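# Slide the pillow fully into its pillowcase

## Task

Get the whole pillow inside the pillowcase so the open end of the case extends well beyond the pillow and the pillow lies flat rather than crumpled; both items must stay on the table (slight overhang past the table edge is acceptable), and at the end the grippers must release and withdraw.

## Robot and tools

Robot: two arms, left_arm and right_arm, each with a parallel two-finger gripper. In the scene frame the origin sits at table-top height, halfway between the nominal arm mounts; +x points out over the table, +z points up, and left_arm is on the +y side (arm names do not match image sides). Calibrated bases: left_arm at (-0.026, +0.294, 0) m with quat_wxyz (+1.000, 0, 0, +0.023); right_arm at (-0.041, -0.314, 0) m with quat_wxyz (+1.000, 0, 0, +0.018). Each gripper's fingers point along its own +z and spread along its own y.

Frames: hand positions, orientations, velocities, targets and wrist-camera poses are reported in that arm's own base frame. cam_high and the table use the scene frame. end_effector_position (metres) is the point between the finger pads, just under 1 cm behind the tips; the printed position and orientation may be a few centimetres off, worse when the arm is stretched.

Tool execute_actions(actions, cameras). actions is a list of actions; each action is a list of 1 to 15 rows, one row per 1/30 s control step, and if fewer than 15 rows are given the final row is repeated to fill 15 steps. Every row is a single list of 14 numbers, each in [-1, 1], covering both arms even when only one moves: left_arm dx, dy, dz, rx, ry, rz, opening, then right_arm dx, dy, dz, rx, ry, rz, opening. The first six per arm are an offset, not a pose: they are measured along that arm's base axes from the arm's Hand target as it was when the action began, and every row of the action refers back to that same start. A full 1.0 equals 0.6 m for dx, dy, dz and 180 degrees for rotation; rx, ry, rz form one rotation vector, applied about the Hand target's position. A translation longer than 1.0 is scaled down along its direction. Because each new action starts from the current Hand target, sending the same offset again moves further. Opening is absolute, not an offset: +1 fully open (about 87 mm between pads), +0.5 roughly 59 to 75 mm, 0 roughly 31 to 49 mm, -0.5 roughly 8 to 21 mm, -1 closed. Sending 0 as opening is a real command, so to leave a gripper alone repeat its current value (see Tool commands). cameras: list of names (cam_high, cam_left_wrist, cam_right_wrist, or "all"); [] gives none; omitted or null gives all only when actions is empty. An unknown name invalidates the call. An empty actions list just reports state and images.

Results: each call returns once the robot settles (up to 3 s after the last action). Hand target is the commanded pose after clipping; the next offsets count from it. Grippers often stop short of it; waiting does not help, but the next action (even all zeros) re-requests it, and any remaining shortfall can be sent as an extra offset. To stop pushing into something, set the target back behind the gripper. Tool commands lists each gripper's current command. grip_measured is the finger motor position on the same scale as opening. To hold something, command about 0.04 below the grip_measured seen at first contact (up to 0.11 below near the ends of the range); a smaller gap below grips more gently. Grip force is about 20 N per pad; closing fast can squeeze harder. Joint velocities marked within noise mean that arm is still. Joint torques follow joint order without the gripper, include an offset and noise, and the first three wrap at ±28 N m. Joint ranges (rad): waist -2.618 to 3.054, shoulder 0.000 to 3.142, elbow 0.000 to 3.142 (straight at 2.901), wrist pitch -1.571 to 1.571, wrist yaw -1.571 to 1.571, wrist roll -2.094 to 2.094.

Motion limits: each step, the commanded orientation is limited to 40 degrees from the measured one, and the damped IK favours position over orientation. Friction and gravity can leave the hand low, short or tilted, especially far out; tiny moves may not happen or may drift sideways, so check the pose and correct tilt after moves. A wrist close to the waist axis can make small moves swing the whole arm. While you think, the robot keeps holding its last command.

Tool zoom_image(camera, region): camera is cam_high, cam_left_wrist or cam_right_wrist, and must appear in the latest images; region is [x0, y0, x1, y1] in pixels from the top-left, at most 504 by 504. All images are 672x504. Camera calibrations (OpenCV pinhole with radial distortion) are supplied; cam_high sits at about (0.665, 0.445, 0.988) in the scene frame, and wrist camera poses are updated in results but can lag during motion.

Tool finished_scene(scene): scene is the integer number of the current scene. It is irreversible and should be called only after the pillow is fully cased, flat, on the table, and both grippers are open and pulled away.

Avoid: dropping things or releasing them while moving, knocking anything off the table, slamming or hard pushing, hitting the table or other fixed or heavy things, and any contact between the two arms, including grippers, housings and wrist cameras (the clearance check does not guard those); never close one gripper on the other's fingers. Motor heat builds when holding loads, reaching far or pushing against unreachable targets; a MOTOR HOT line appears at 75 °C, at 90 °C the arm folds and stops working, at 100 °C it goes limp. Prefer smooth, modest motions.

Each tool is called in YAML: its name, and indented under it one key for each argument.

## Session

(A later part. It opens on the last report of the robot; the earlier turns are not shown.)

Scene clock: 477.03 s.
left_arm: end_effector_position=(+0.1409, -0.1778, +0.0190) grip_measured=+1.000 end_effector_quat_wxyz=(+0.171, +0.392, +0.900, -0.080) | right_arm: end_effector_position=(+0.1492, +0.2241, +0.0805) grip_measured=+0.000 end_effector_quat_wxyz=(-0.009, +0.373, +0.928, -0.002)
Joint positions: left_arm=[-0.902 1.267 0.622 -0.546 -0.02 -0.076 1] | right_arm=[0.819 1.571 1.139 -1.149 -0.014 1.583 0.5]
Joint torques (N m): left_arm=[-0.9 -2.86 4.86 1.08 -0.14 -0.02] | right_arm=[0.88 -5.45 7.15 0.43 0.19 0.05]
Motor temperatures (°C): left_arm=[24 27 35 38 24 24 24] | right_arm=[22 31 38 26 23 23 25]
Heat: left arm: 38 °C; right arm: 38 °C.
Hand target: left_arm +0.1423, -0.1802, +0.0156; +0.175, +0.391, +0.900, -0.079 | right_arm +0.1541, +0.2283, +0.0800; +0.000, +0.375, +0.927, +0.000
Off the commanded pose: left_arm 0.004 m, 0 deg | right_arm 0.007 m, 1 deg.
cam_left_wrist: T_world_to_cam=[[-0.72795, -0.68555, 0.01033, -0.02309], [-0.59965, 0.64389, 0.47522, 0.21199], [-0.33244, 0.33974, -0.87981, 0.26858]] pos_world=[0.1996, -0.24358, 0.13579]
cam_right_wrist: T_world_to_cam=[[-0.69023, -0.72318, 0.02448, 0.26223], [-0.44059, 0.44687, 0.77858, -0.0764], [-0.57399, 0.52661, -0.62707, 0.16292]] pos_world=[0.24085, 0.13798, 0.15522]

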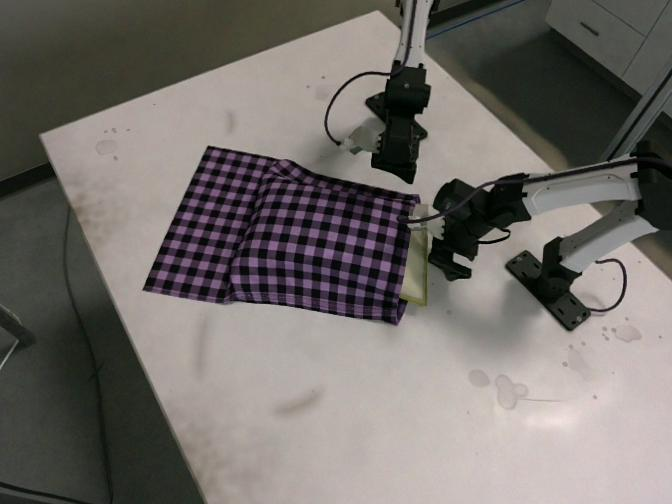

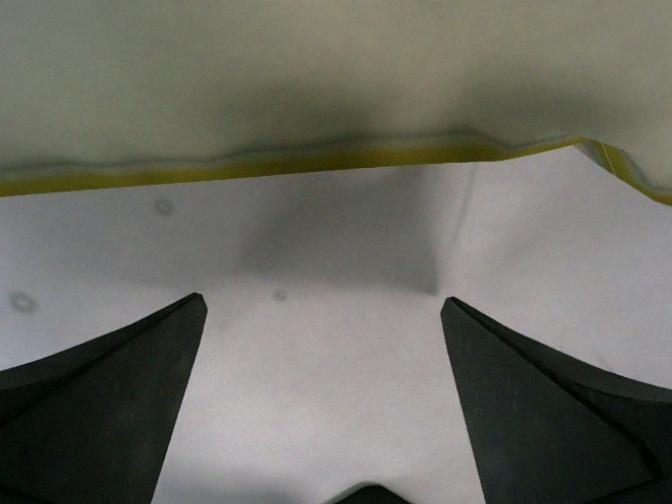

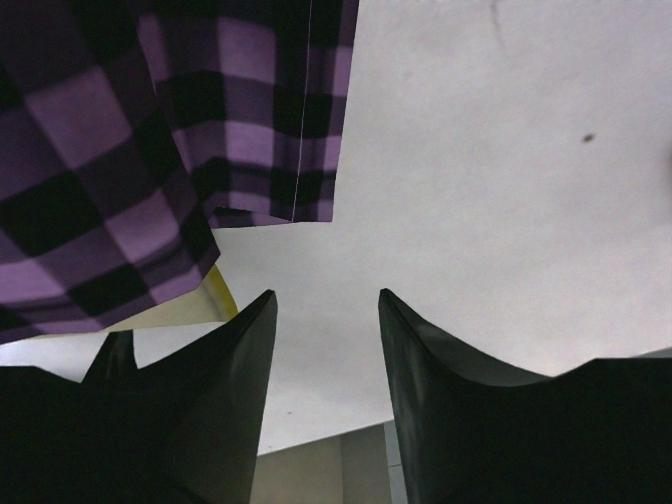

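execute_actions:
  actions:
    - [[0,0,0,0,0,0,1,0.021,0.01,-0.05,0,0,0,0]]
    - [[0,0,0,0,0,0,1,0,0,-0.07,0,0,0,0]]
    - [[0,0,0,0,0,0,1,0,0,0,0,0,0,-0.7]]
    - [[0,0,0,0,0,0,1,0,0,0,0,0,0,-1]]
    - [[0.034,-0.0366,0,0,0,0,1,0,0,0,0,0,0,-1]]
    - [[0.034,-0.0366,0,0,0,0,1,0,0,0,0,0,0,-1]]
    - [[0.034,-0.0366,0,0,0,0,1,0,0,0,0,0,0,-1]]
  cameras: ["all"]

zoom_image:
  camera: "cam_high"
  region: [130, 130, 470, 350]

Scene clock: 500.87 s.
left_arm: end_effector_position=(+0.1879, -0.2320, +0.0116) grip_measured=+1.000 end_effector_quat_wxyz=(+0.151, +0.394, +0.904, -0.069) | right_arm: end_effector_position=(+0.1637, +0.2370, +0.0124) grip_measured=-0.999 end_effector_quat_wxyz=(-0.005, +0.375, +0.927, +0.005)
Joint positions: left_arm=[-0.89 1.618 0.899 -0.518 -0.016 -0.066 1] | right_arm=[0.813 1.714 1.007 -0.859 -0.013 1.582 0.001]
Joint torques (N m): left_arm=[0.57 -4.88 7.8 1.23 -0.1 0.14] | right_arm=[-0.35 -6.61 5.11 0.45 0.17 -0.11]
Heat: left arm: 35 °C; right arm: 37 °C.
Hand target: left_arm +0.2035, -0.2462, +0.0157; +0.175, +0.391, +0.900, -0.079 | right_arm +0.1667, +0.2344, +0.0081; +0.000, +0.375, +0.927, +0.000
Off the commanded pose: left_arm 0.021 m, 3 deg | right_arm 0.006 m, 1 deg.
cam_left_wrist: T_world_to_cam=[[-0.72722, -0.68637, 0.00692, -0.02625], [-0.58533, 0.62536, 0.51605, 0.27118], [-0.35853, 0.37123, -0.85653, 0.30805]] pos_world=[0.25008, -0.30196, 0.12409]
cam_right_wrist: T_world_to_cam=[[-0.69368, -0.72023, 0.0088, 0.28324], [-0.44776, 0.44077, 0.77797, -0.02025], [-0.56419, 0.53572, -0.62825, 0.11809]] pos_world=[0.25404, 0.14966, 0.08745]

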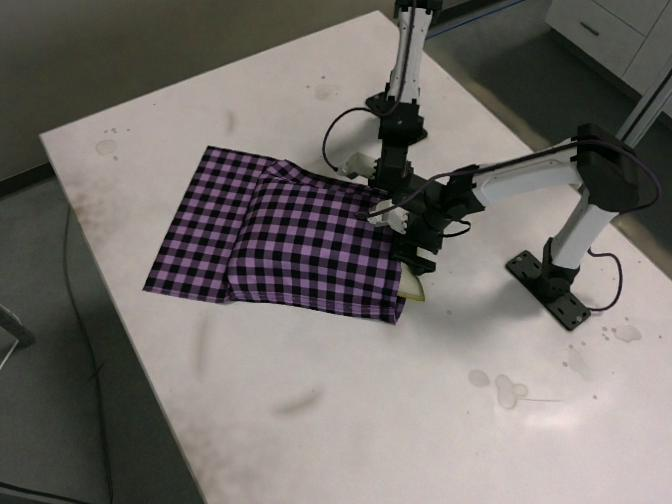

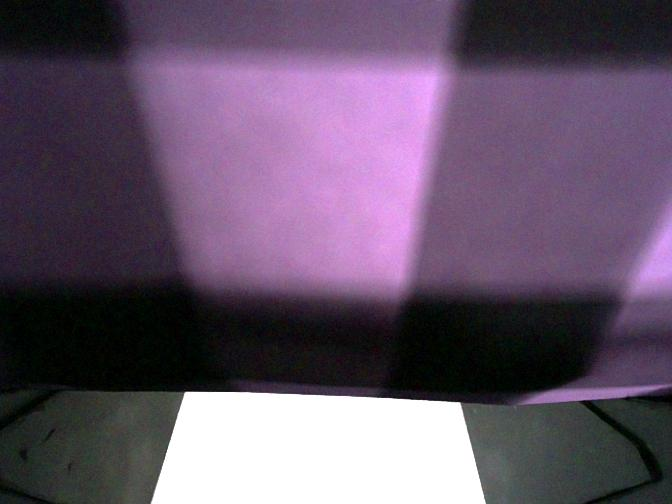

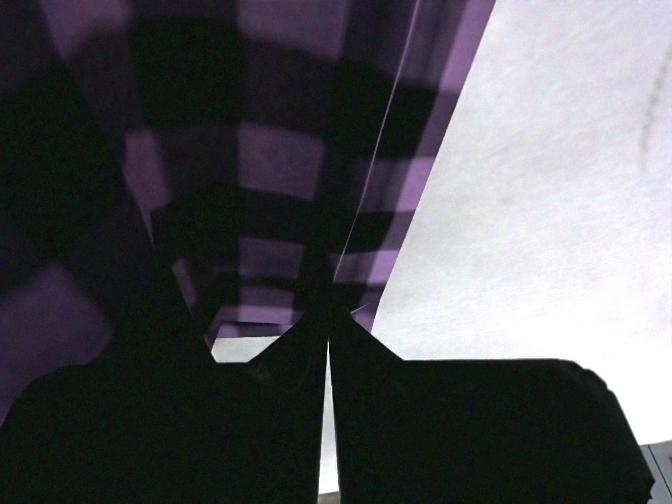

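Scaled by 1.482 from the camera's image (finer frame: 960x720).

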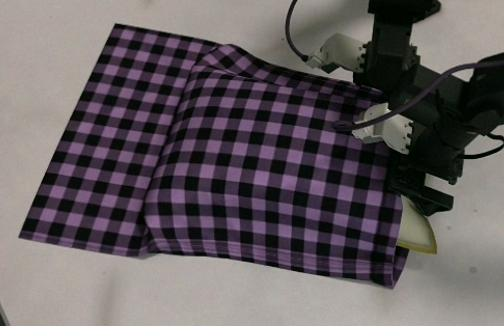

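execute_actions:
  actions:
    - [[-0.0625,0.067,0,0,0,0,1,0,0,0.03,0,0,0,-1]]
    - [[-0.0625,0.067,0.02,0,0,0,1,0.012,0.012,0,0,0,0,0.2]]
    - [[0,0,0.14,0,0,0,0.2,0,0,-0.04,0,0,0,0.2]]
    - [[0.19,-0.015,0,0.0244,0.0227,0,0.2,0,0,0,0,0,0,-0.4]]
    - [[0.1925,-0.0142,-0.03,0.0244,0.0227,0,0.2,0,0,0,0,0,0,-1]]
    - [[0,0,0,0,0,0,0.2,0,0,0,0,0,0,-1]]
  cameras: ["all"]

Scene clock: 546.47 s.
left_arm: end_effector_position=(+0.3532, -0.1769, +0.0913) grip_measured=+0.200 end_effector_quat_wxyz=(+0.075, +0.391, +0.917, -0.033) | right_arm: end_effector_position=(+0.1701, +0.2447, +0.0113) grip_measured=-0.901 end_effector_quat_wxyz=(-0.008, +0.373, +0.928, +0.007)
Joint positions: left_arm=[-0.474 2.057 1.807 -1.167 0.055 0.327 0.6] | right_arm=[0.812 1.751 1.045 -0.858 -0.019 1.576 0.049]
Joint torques (N m): left_arm=[-0.77 -9.1 8.1 0.5 0.07 0.15] | right_arm=[-0.25 -6.12 4.36 0.62 0.24 -0.06]
Motor temperatures (°C): left_arm=[24 28 39 33 24 24 24] | right_arm=[22 33 36 26 23 23 25]
Heat: left arm: 39 °C; right arm: 36 °C.
Hand target: left_arm +0.3580, -0.1833, +0.0937; +0.080, +0.397, +0.914, -0.037 | right_arm +0.1740, +0.2415, +0.0020; +0.000, +0.375, +0.927, +0.000
Off the commanded pose: left_arm 0.008 m, 1 deg | right_arm 0.011 m, 1 deg.
cam_left_wrist: T_world_to_cam=[[-0.71545, -0.69866, 0.00048, 0.12548], [-0.5283, 0.54144, 0.65402, 0.24482], [-0.4572, 0.46766, -0.75648, 0.45785]] pos_world=[0.42844, -0.25901, 0.18618]
cam_right_wrist: T_world_to_cam=[[-0.69061, -0.72319, 0.00724, 0.29353], [-0.44683, 0.43453, 0.782, -0.01851], [-0.56868, 0.53682, -0.62323, 0.11728]] pos_world=[0.26114, 0.15737, 0.08544]

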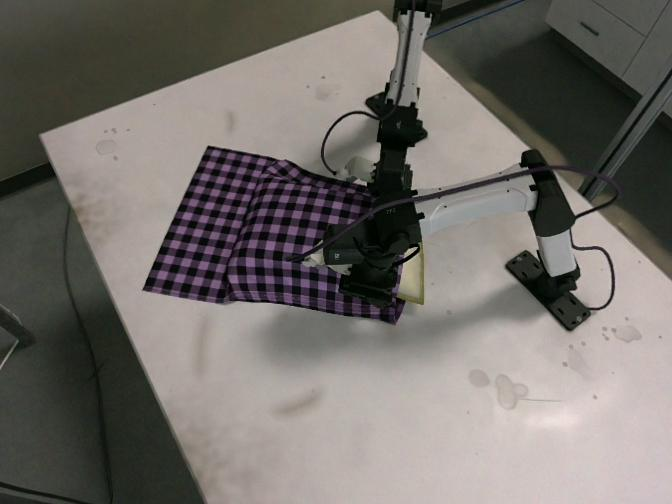

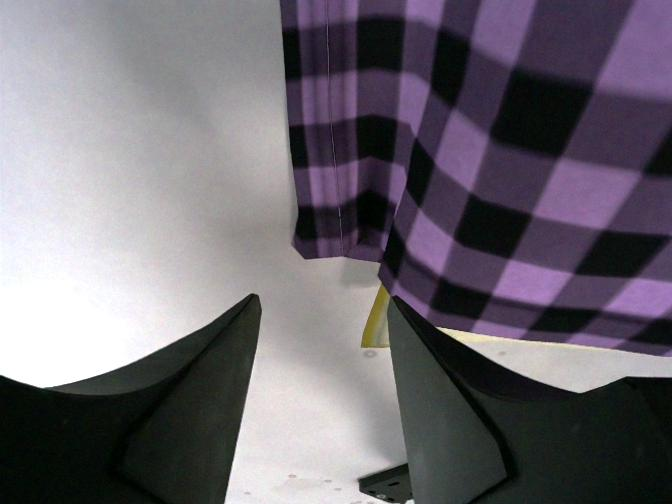

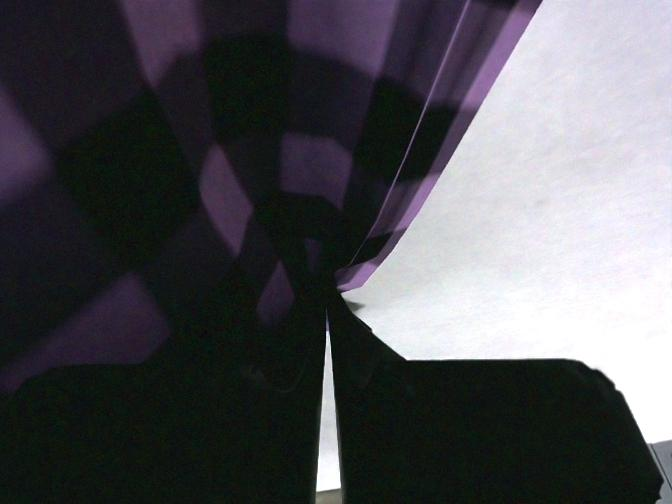

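execute_actions:
  actions:
    - [[-0.009,0.01,-0.07,0,0,0,0.2,0,0,0,0,0,0,-1]]
    - [[0,0,-0.075,0,0,0,0.2,0,0,0,0,0,0,-1]]
    - [[0,0,0,0,0,0,-0.4,0,0,0,0,0,0,-1]]
    - [[0,0,0,0,0,0,-1,0,0,0,0,0,0,-1]]
    - [[0,0,0,0,0,0,-1,0,0,0,0,0,0,-1]]
  cameras: ["cam_left_wrist"]

Scene clock: 569.20 s.
left_arm: end_effector_position=(+0.3452, -0.1751, +0.0123) grip_measured=-0.804 end_effector_quat_wxyz=(+0.067, +0.395, +0.915, -0.039) | right_arm: end_effector_position=(+0.1701, +0.2447, +0.0113) grip_measured=-0.901 end_effector_quat_wxyz=(-0.008, +0.373, +0.928, +0.007)
Joint positions: left_arm=[-0.474 2.091 1.539 -0.88 0.068 0.336 0.098] | right_arm=[0.812 1.751 1.045 -0.858 -0.019 1.576 0.049]
Joint torques (N m): left_arm=[-0.09 -9.63 4.62 0.91 -0.04 0.13] | right_arm=[-0.24 -6.11 4.34 0.62 0.25 -0.06]
Heat: left arm: 40 °C; right arm: 35 °C.
Hand target: left_arm +0.3526, -0.1773, +0.0067; +0.080, +0.397, +0.914, -0.038 | right_arm +0.1740, +0.2415, +0.0020; +0.000, +0.375, +0.927, +0.000
Off the commanded pose: left_arm 0.009 m, 1 deg | right_arm 0.011 m, 1 deg.
cam_left_wrist: T_world_to_cam=[[-0.7225, -0.69118, 0.01621, 0.12463], [-0.51112, 0.54977, 0.66069, 0.28663], [-0.46557, 0.46906, -0.75048, 0.39666]] pos_world=[0.42122, -0.2575, 0.1063]

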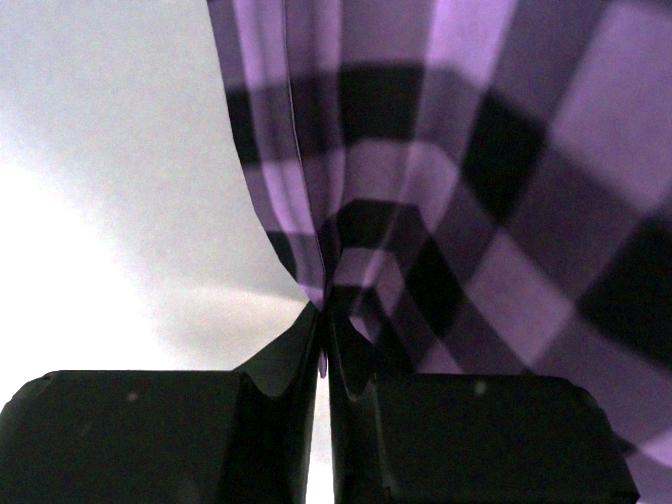

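execute_actions:
  actions:
    - [[0.0151,-0.0207,0.0854,-0.0305,-0.0284,0,-1,0.0153,-0.0206,0.0854,-0.0185,-0.0296,0.0156,-1]]
    - [[0.0151,-0.0207,0.0854,-0.0305,-0.0284,0,-1,0.0153,-0.0206,0.0854,-0.0185,-0.0296,0.0156,-1]]
    - [[0.0151,-0.0207,0.0854,-0.0305,-0.0284,0,-1,0.0153,-0.0206,0.0854,-0.0185,-0.0296,0.0156,-1]]
    - [[0.0151,-0.0207,0.0854,-0.0305,-0.0284,0,-1,0.0153,-0.0206,0.0854,-0.0185,-0.0296,0.0156,-1]]
  cameras: ["all"]

Scene clock: 615.70 s.
left_arm: end_effector_position=(+0.3772, -0.2245, +0.1807) grip_measured=-0.804 end_effector_quat_wxyz=(+0.268, +0.381, +0.875, -0.136) | right_arm: end_effector_position=(+0.2113, +0.1956, +0.2023) grip_measured=-0.912 end_effector_quat_wxyz=(+0.207, +0.284, +0.936, -0.027)
Joint positions: left_arm=[-0.472 1.837 1.765 -0.929 0.229 0.282 0.098] | right_arm=[0.854 1.57 1.633 -1.506 0.402 1.418 0.044]
Joint torques (N m): left_arm=[0.62 -11.77 9.21 1.38 0.07 0.01] | right_arm=[0.88 -6.26 7.98 0.32 0.52 -0.18]
Motor temperatures (°C): left_arm=[24 36 36 31 24 24 25] | right_arm=[22 32 34 25 23 23 26]
Heat: left arm: 36 °C; right arm: 34 °C.
Hand target: left_arm +0.3888, -0.2269, +0.2115; +0.313, +0.375, +0.861, -0.139 | right_arm +0.2106, +0.1921, +0.2069; +0.214, +0.274, +0.937, -0.038
Off the commanded pose: left_arm 0.033 m, 5 deg | right_arm 0.006 m, 2 deg.
cam_left_wrist: T_world_to_cam=[[-0.7333, -0.67898, 0.03558, 0.1142], [-0.64851, 0.71419, 0.26337, 0.37944], [-0.20424, 0.17005, -0.96404, 0.43406]] pos_world=[0.41846, -0.26727, 0.31446]
cam_right_wrist: T_world_to_cam=[[-0.54664, -0.8357, -0.05277, 0.2887], [-0.76169, 0.47007, 0.44595, -0.00065], [-0.34787, 0.28397, -0.8935, 0.34358]] pos_world=[0.27685, 0.14401, 0.32251]

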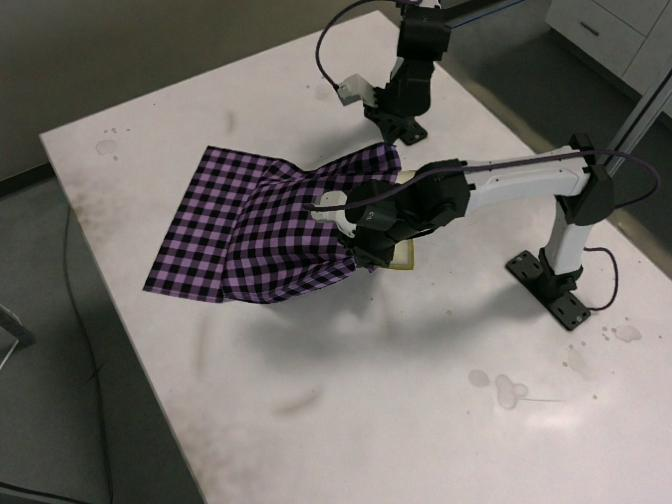

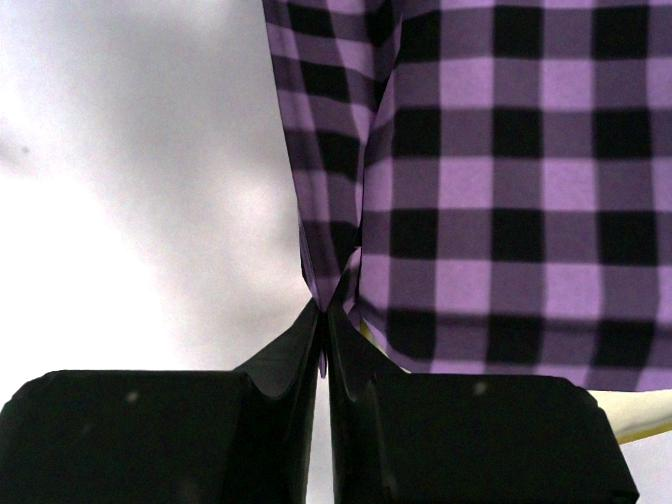

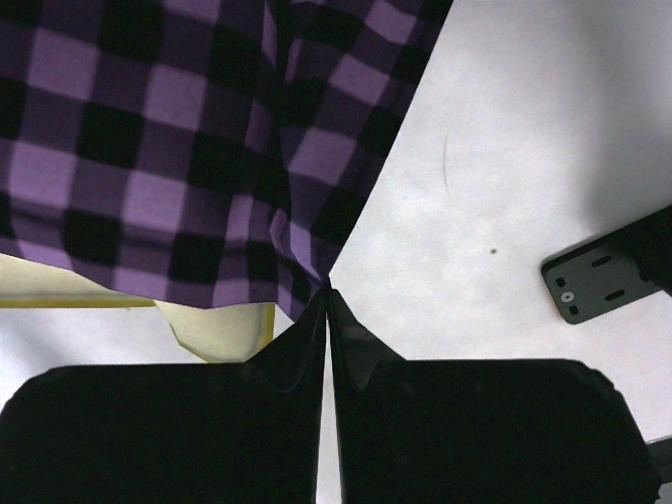

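execute_actions:
  actions:
    - [[0.0151,-0.0207,0.0854,-0.0305,-0.0284,0,-1,0.0153,-0.0206,0.0854,-0.0185,-0.0296,0.0156,-1]]
    - [[0.0151,-0.0207,0.0854,-0.0305,-0.0284,0,-1,0.0153,-0.0206,0.0854,-0.0185,-0.0296,0.0156,-1]]
    - [[0.0151,-0.0207,0.0854,-0.0305,-0.0284,0,-1,0.0153,-0.0206,0.0854,-0.0185,-0.0296,0.0156,-1]]
    - [[0.0151,-0.0207,0.0854,-0.0305,-0.0284,0,-1,0.0153,-0.0206,0.0854,-0.0185,-0.0296,0.0156,-1]]
  cameras: ["all"]

Scene clock: 626.87 s.
left_arm: end_effector_position=(+0.4224, -0.2733, +0.3969) grip_measured=-0.804 end_effector_quat_wxyz=(+0.502, +0.329, +0.767, -0.227) | right_arm: end_effector_position=(+0.2459, +0.1436, +0.4048) grip_measured=-0.912 end_effector_quat_wxyz=(+0.488, +0.114, +0.865, +0.021)
Joint positions: left_arm=[-0.472 1.947 2.479 -0.961 0.328 0.126 0.098] | right_arm=[0.898 1.492 2.234 -1.58 0.79 0.841 0.044]
Joint torques (N m): left_arm=[-0.38 -8.81 7.8 2.01 0.04 -0.01] | right_arm=[0.96 -3.93 5.72 1.62 0.64 -0.16]
Heat: left arm: 39 °C; right arm: 34 °C.
Hand target: left_arm +0.4250, -0.2766, +0.4166; +0.526, +0.327, +0.750, -0.232 | right_arm +0.2473, +0.1425, +0.4120; +0.415, +0.158, +0.893, -0.073
Off the commanded pose: left_arm 0.020 m, 3 deg | right_arm 0.007 m, 15 deg.
joint read past its limit (right arm) — joint 4 (wrist pitch), lower limit.
joint sent to its limit (right arm) — joint 4 (wrist pitch), lower limit. The joint targets are off in orientation, not in position.
cam_left_wrist: T_world_to_cam=[[-0.7283, -0.6848, 0.02493, 0.10698], [-0.66155, 0.69315, -0.28618, 0.60452], [0.1787, -0.22492, -0.95785, 0.38784]] pos_world=[0.40853, -0.25853, 0.54183]
cam_right_wrist: T_world_to_cam=[[-0.18643, -0.97269, -0.13826, 0.24062], [-0.96991, 0.20465, -0.1319, 0.28318], [0.1566, 0.10951, -0.98157, 0.488]] pos_world=[0.2431, 0.12266, 0.54962]

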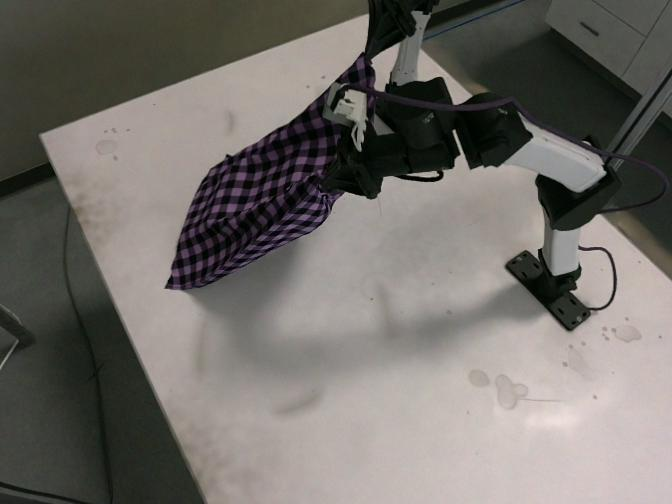

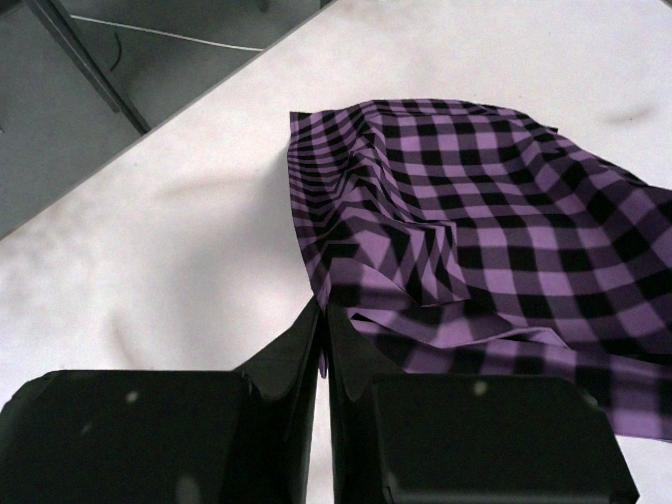

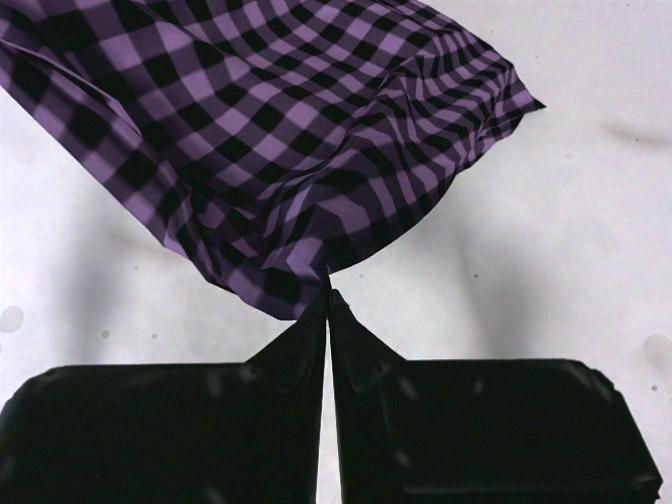

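zoom_image:
  camera: "cam_high"
  region: [150, 30, 400, 310]

zoom_image:
  camera: "cam_left_wrist"
  region: [250, 80, 672, 460]

Scaled by 1.800 from the camera's image (finer frame: 960x720).

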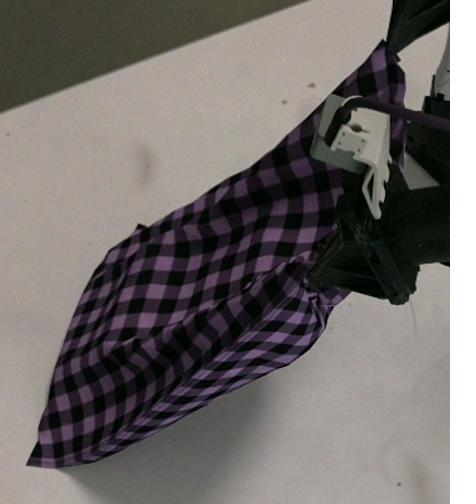

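Scaled by 1.194 from the camera's image (finer frame: 960x720).

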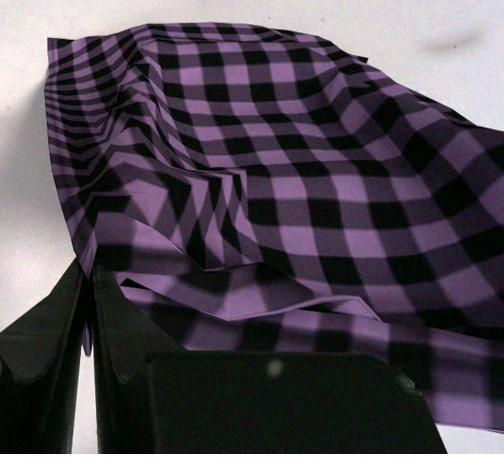

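execute_actions:
  actions:
    - [[-0.0836,0.0908,-0.117,0.0372,0.0347,0,-1,-0.0839,0.0887,-0.117,0.0209,0.0362,-0.0176,-1]]
    - [[-0.0584,0.0634,-0.117,0.0372,0.0347,0,-1,-0.0586,0.062,-0.117,0.0209,0.0362,-0.0176,-1]]
    - [[-0.0412,0.0448,-0.117,0.0372,0.0347,0,-1,-0.0414,0.0437,-0.117,0.0209,0.0362,-0.0176,-1]]
    - [[-0.0263,0.0286,-0.117,0.0372,0.0347,0,-1,-0.0264,0.0279,-0.117,0.0209,0.0362,-0.0176,-1]]
    - [[-0.0137,0.0149,-0.117,0.0372,0.0347,0,-1,-0.0138,0.0146,-0.117,0.0209,0.0362,-0.0176,-1]]
    - [[-0.0057,0.0062,-0.07,0.0372,0.0347,0,-1,-0.0057,0.0061,-0.07,0.0209,0.0362,-0.0176,-1]]
  cameras: ["all"]

zoom_image:
  camera: "cam_high"
  region: [100, 120, 480, 360]

Scene clock: 710.93 s.
left_arm: end_effector_position=(+0.2771, -0.1227, +0.0189) grip_measured=-0.804 end_effector_quat_wxyz=(+0.105, +0.394, +0.911, -0.059) | right_arm: end_effector_position=(+0.1118, +0.2888, +0.0235) grip_measured=-0.912 end_effector_quat_wxyz=(+0.050, +0.342, +0.938, -0.013)
Joint positions: left_arm=[-0.401 1.715 1.053 -0.697 0.119 0.403 0.098] | right_arm=[1.13 1.758 1.125 -0.954 0.102 1.829 0.044]
Joint torques (N m): left_arm=[-0.68 -6.71 7.2 0.76 -0.06 0.02] | right_arm=[-0.1 -7.62 4.52 0.41 -0.11 -0.07]
Motor temperatures (°C): left_arm=[24 40 38 39 24 24 26] | right_arm=[22 31 34 28 23 23 27]
Heat: left arm: 40 °C; right arm: 34 °C.
Hand target: left_arm +0.2877, -0.1274, +0.0237; +0.120, +0.395, +0.909, -0.055 | right_arm +0.1094, +0.2884, +0.0190; +0.041, +0.342, +0.939, -0.015
Off the commanded pose: left_arm 0.012 m, 2 deg | right_arm 0.005 m, 1 deg.
cam_left_wrist: T_world_to_cam=[[-0.72544, -0.68787, 0.02397, 0.11256], [-0.54374, 0.59409, 0.59279, 0.23448], [-0.422, 0.41701, -0.805, 0.32795]] pos_world=[0.34755, -0.19864, 0.1223]
cam_right_wrist: T_world_to_cam=[[-0.64167, -0.76697, 0.00342, 0.29222], [-0.54595, 0.45989, 0.70031, -0.06759], [-0.53869, 0.44751, -0.71383, 0.09268]] pos_world=[0.20054, 0.21373, 0.11249]

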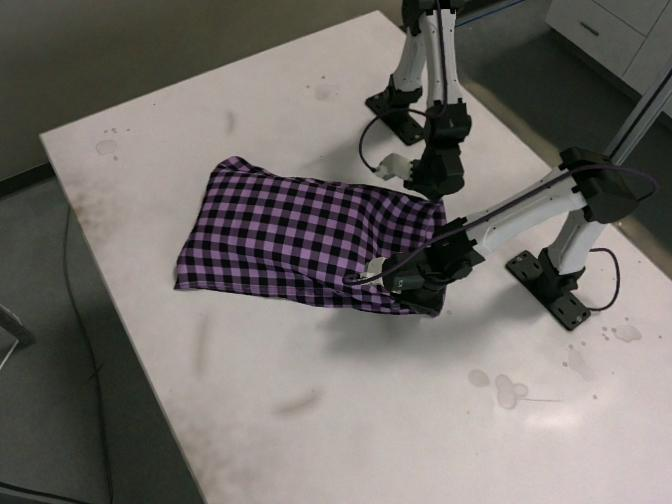

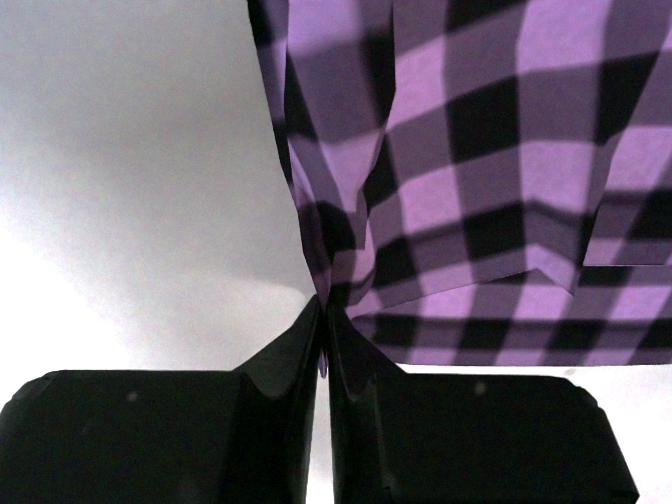

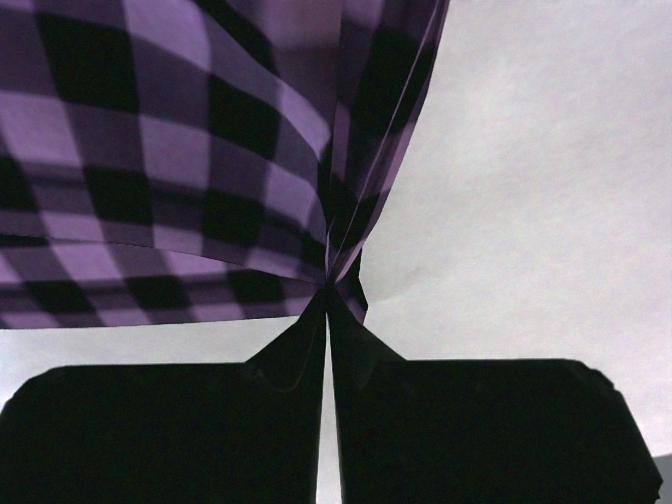

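Scaled by 1.326 from the camera's image (finer frame: 960x720).

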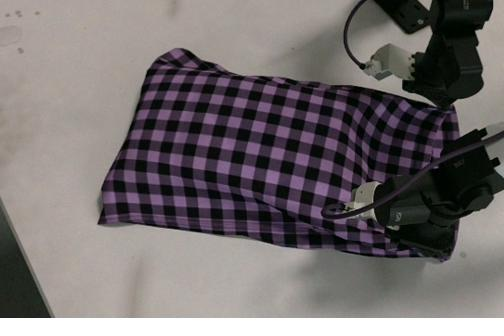

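zoom_image:
  camera: "cam_high"
  region: [160, 140, 380, 320]

Scaled by 2.291 from the camera's image (finer frame: 960x720).

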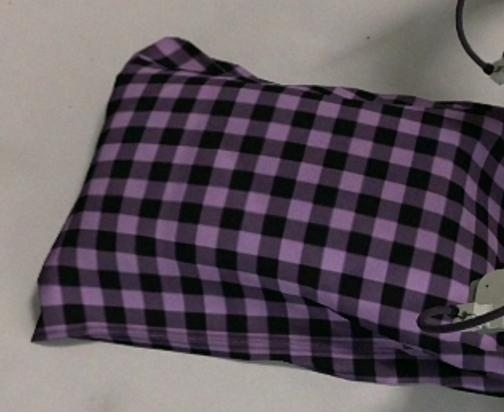

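execute_actions:
  actions:
    - [[0,0,0,0,0,0,0,0,0,0,0,0,0,0]]
    - [[0,0,0.12,0,0,0,0.6,0,0,0.12,0,0,0,0.6]]
    - [[0,0,0.12,0,0,0,1,0,0,0.12,0,0,0,1]]
    - [[-0.12,0,0,-0.065,-0.06,0,1,0.2294,-0.1406,0.0444,-0.0285,-0.0904,0.0778,1]]
    - [[-0.13,0,0,-0.065,-0.06,0,1,0.2294,-0.1406,0.0444,-0.0285,-0.0904,0.0778,1]]
    - [[0,0,0,0,0,0,1,0.2294,-0.1406,0.0444,-0.0285,-0.0904,0.0778,1]]
    - [[0,0,0,0,0,0,1,0,0,0,0,0,0,1]]
  cameras: ["all"]

zoom_image:
  camera: "cam_high"
  region: [150, 120, 480, 340]

Scene clock: 786.47 s.
left_arm: end_effector_position=(+0.1352, -0.1252, +0.1671) grip_measured=+1.000 end_effector_quat_wxyz=(+0.355, +0.368, +0.844, -0.162) | right_arm: end_effector_position=(+0.5161, +0.0363, +0.2410) grip_measured=+1.000 end_effector_quat_wxyz=(+0.456, -0.033, +0.889, +0.017)
Joint positions: left_arm=[-0.638 0.622 0.805 -0.962 0.144 0.124 1] | right_arm=[0.069 1.848 1.819 -0.593 -0.005 -0.002 1]
Joint torques (N m): left_arm=[-0.9 -0.14 4.77 1.69 -0.06 -0.02] | right_arm=[-0.39 -9.4 9.24 2.02 -0.22 -0.15]
Motor temperatures (°C): left_arm=[24 34 38 32 24 24 26] | right_arm=[22 35 34 27 23 23 27]
Heat: left arm: 38 °C; right arm: 35 °C.
Hand target: left_arm +0.1377, -0.1274, +0.1676; +0.364, +0.366, +0.841, -0.163 | right_arm +0.5223, +0.0353, +0.2429; +0.461, -0.038, +0.887, +0.020
Off the commanded pose: left_arm 0.003 m, 1 deg | right_arm 0.007 m, 1 deg.
cam_left_wrist: T_world_to_cam=[[-0.73105, -0.68215, 0.01539, 0.00725], [-0.67956, 0.72993, 0.07354, 0.19304], [-0.0614, 0.04331, -0.99717, 0.32491]] pos_world=[0.15643, -0.15003, 0.30968]
cam_right_wrist: T_world_to_cam=[[0.06371, -0.99793, 0.00901, 0.00027], [-0.99547, -0.06419, -0.07009, 0.55364], [0.07052, -0.00451, -0.9975, 0.34906]] pos_world=[0.5265, 0.03738, 0.38699]

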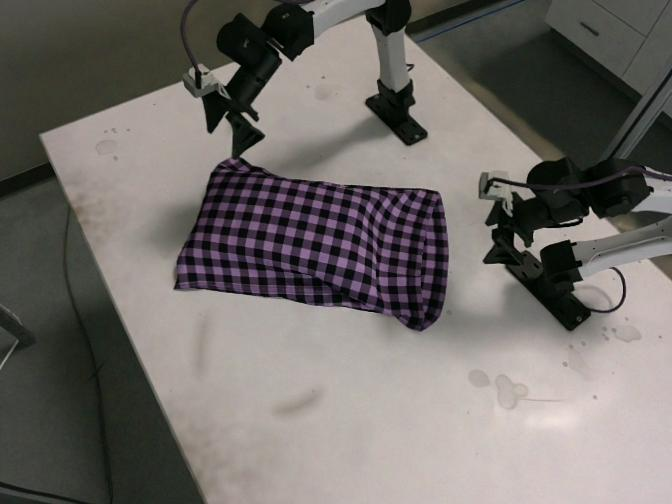

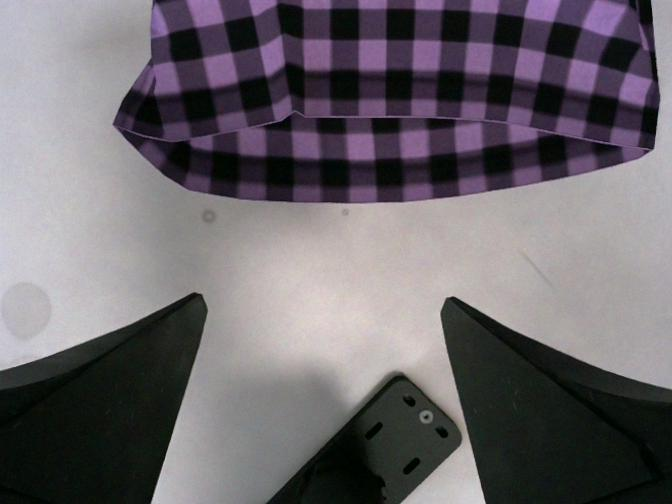

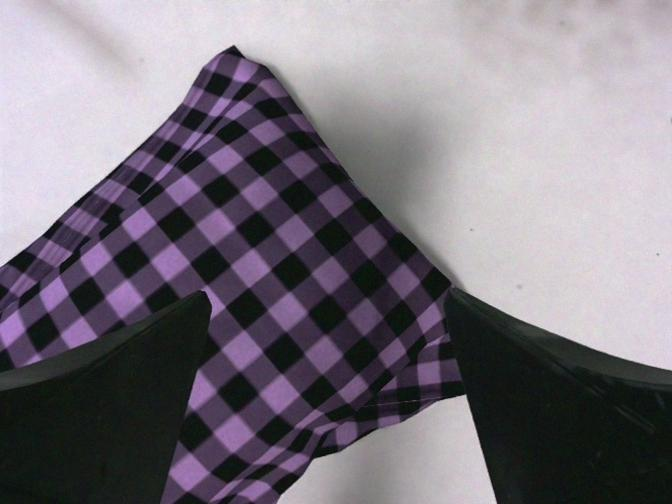

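Scaled by 1.527 from the camera's image (finer frame: 960x720).

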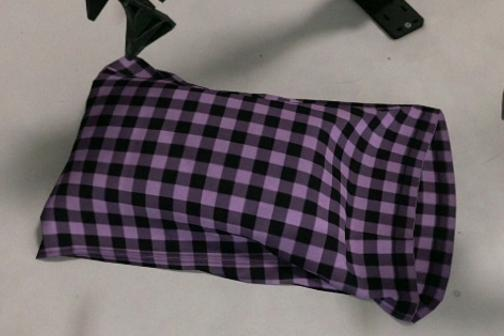

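execute_actions:
  actions:
    - [[-0.04,0.06,0.06,0,0,0,1,-0.1,-0.15,0.06,0,0,0,1]]
    - [[0,0,0,0,0,0,1,-0.15,-0.1,0,0,0,0,1]]
  cameras: ["cam_high"]

Scene clock: 820.00 s.
left_arm: end_effector_position=(+0.1109, -0.0900, +0.1925) grip_measured=+1.000 end_effector_quat_wxyz=(+0.353, +0.364, +0.847, -0.161) | right_arm: end_effector_position=(+0.3766, -0.1161, +0.2832) grip_measured=+1.000 end_effector_quat_wxyz=(+0.467, -0.034, +0.883, +0.014)
Joint positions: left_arm=[-0.366 0.554 0.937 -1.214 0.329 0.317 1] | right_arm=[-0.452 1.452 1.562 -0.776 -0.423 -0.321 1]
Joint torques (N m): left_arm=[0.47 2.33 7.83 1.39 0.17 0.13] | right_arm=[-0.34 -7.06 5.93 1.72 -0.41 -0.15]
Heat: left arm: 37 °C; right arm: 37 °C.
Hand target: left_arm +0.1137, -0.0914, +0.2037; +0.364, +0.366, +0.841, -0.163 | right_arm +0.3724, -0.1146, +0.2789; +0.461, -0.038, +0.887, +0.020
Off the commanded pose: left_arm 0.012 m, 1 deg | right_arm 0.006 m, 1 deg.

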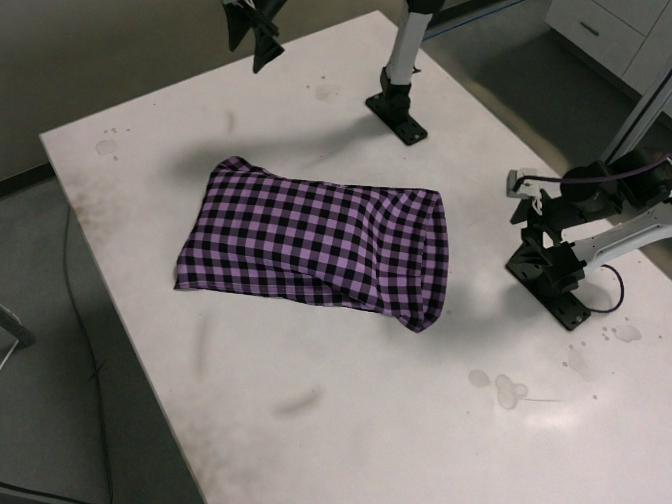

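finished_scene:
  scene: 2

The scene is finished: the task was done.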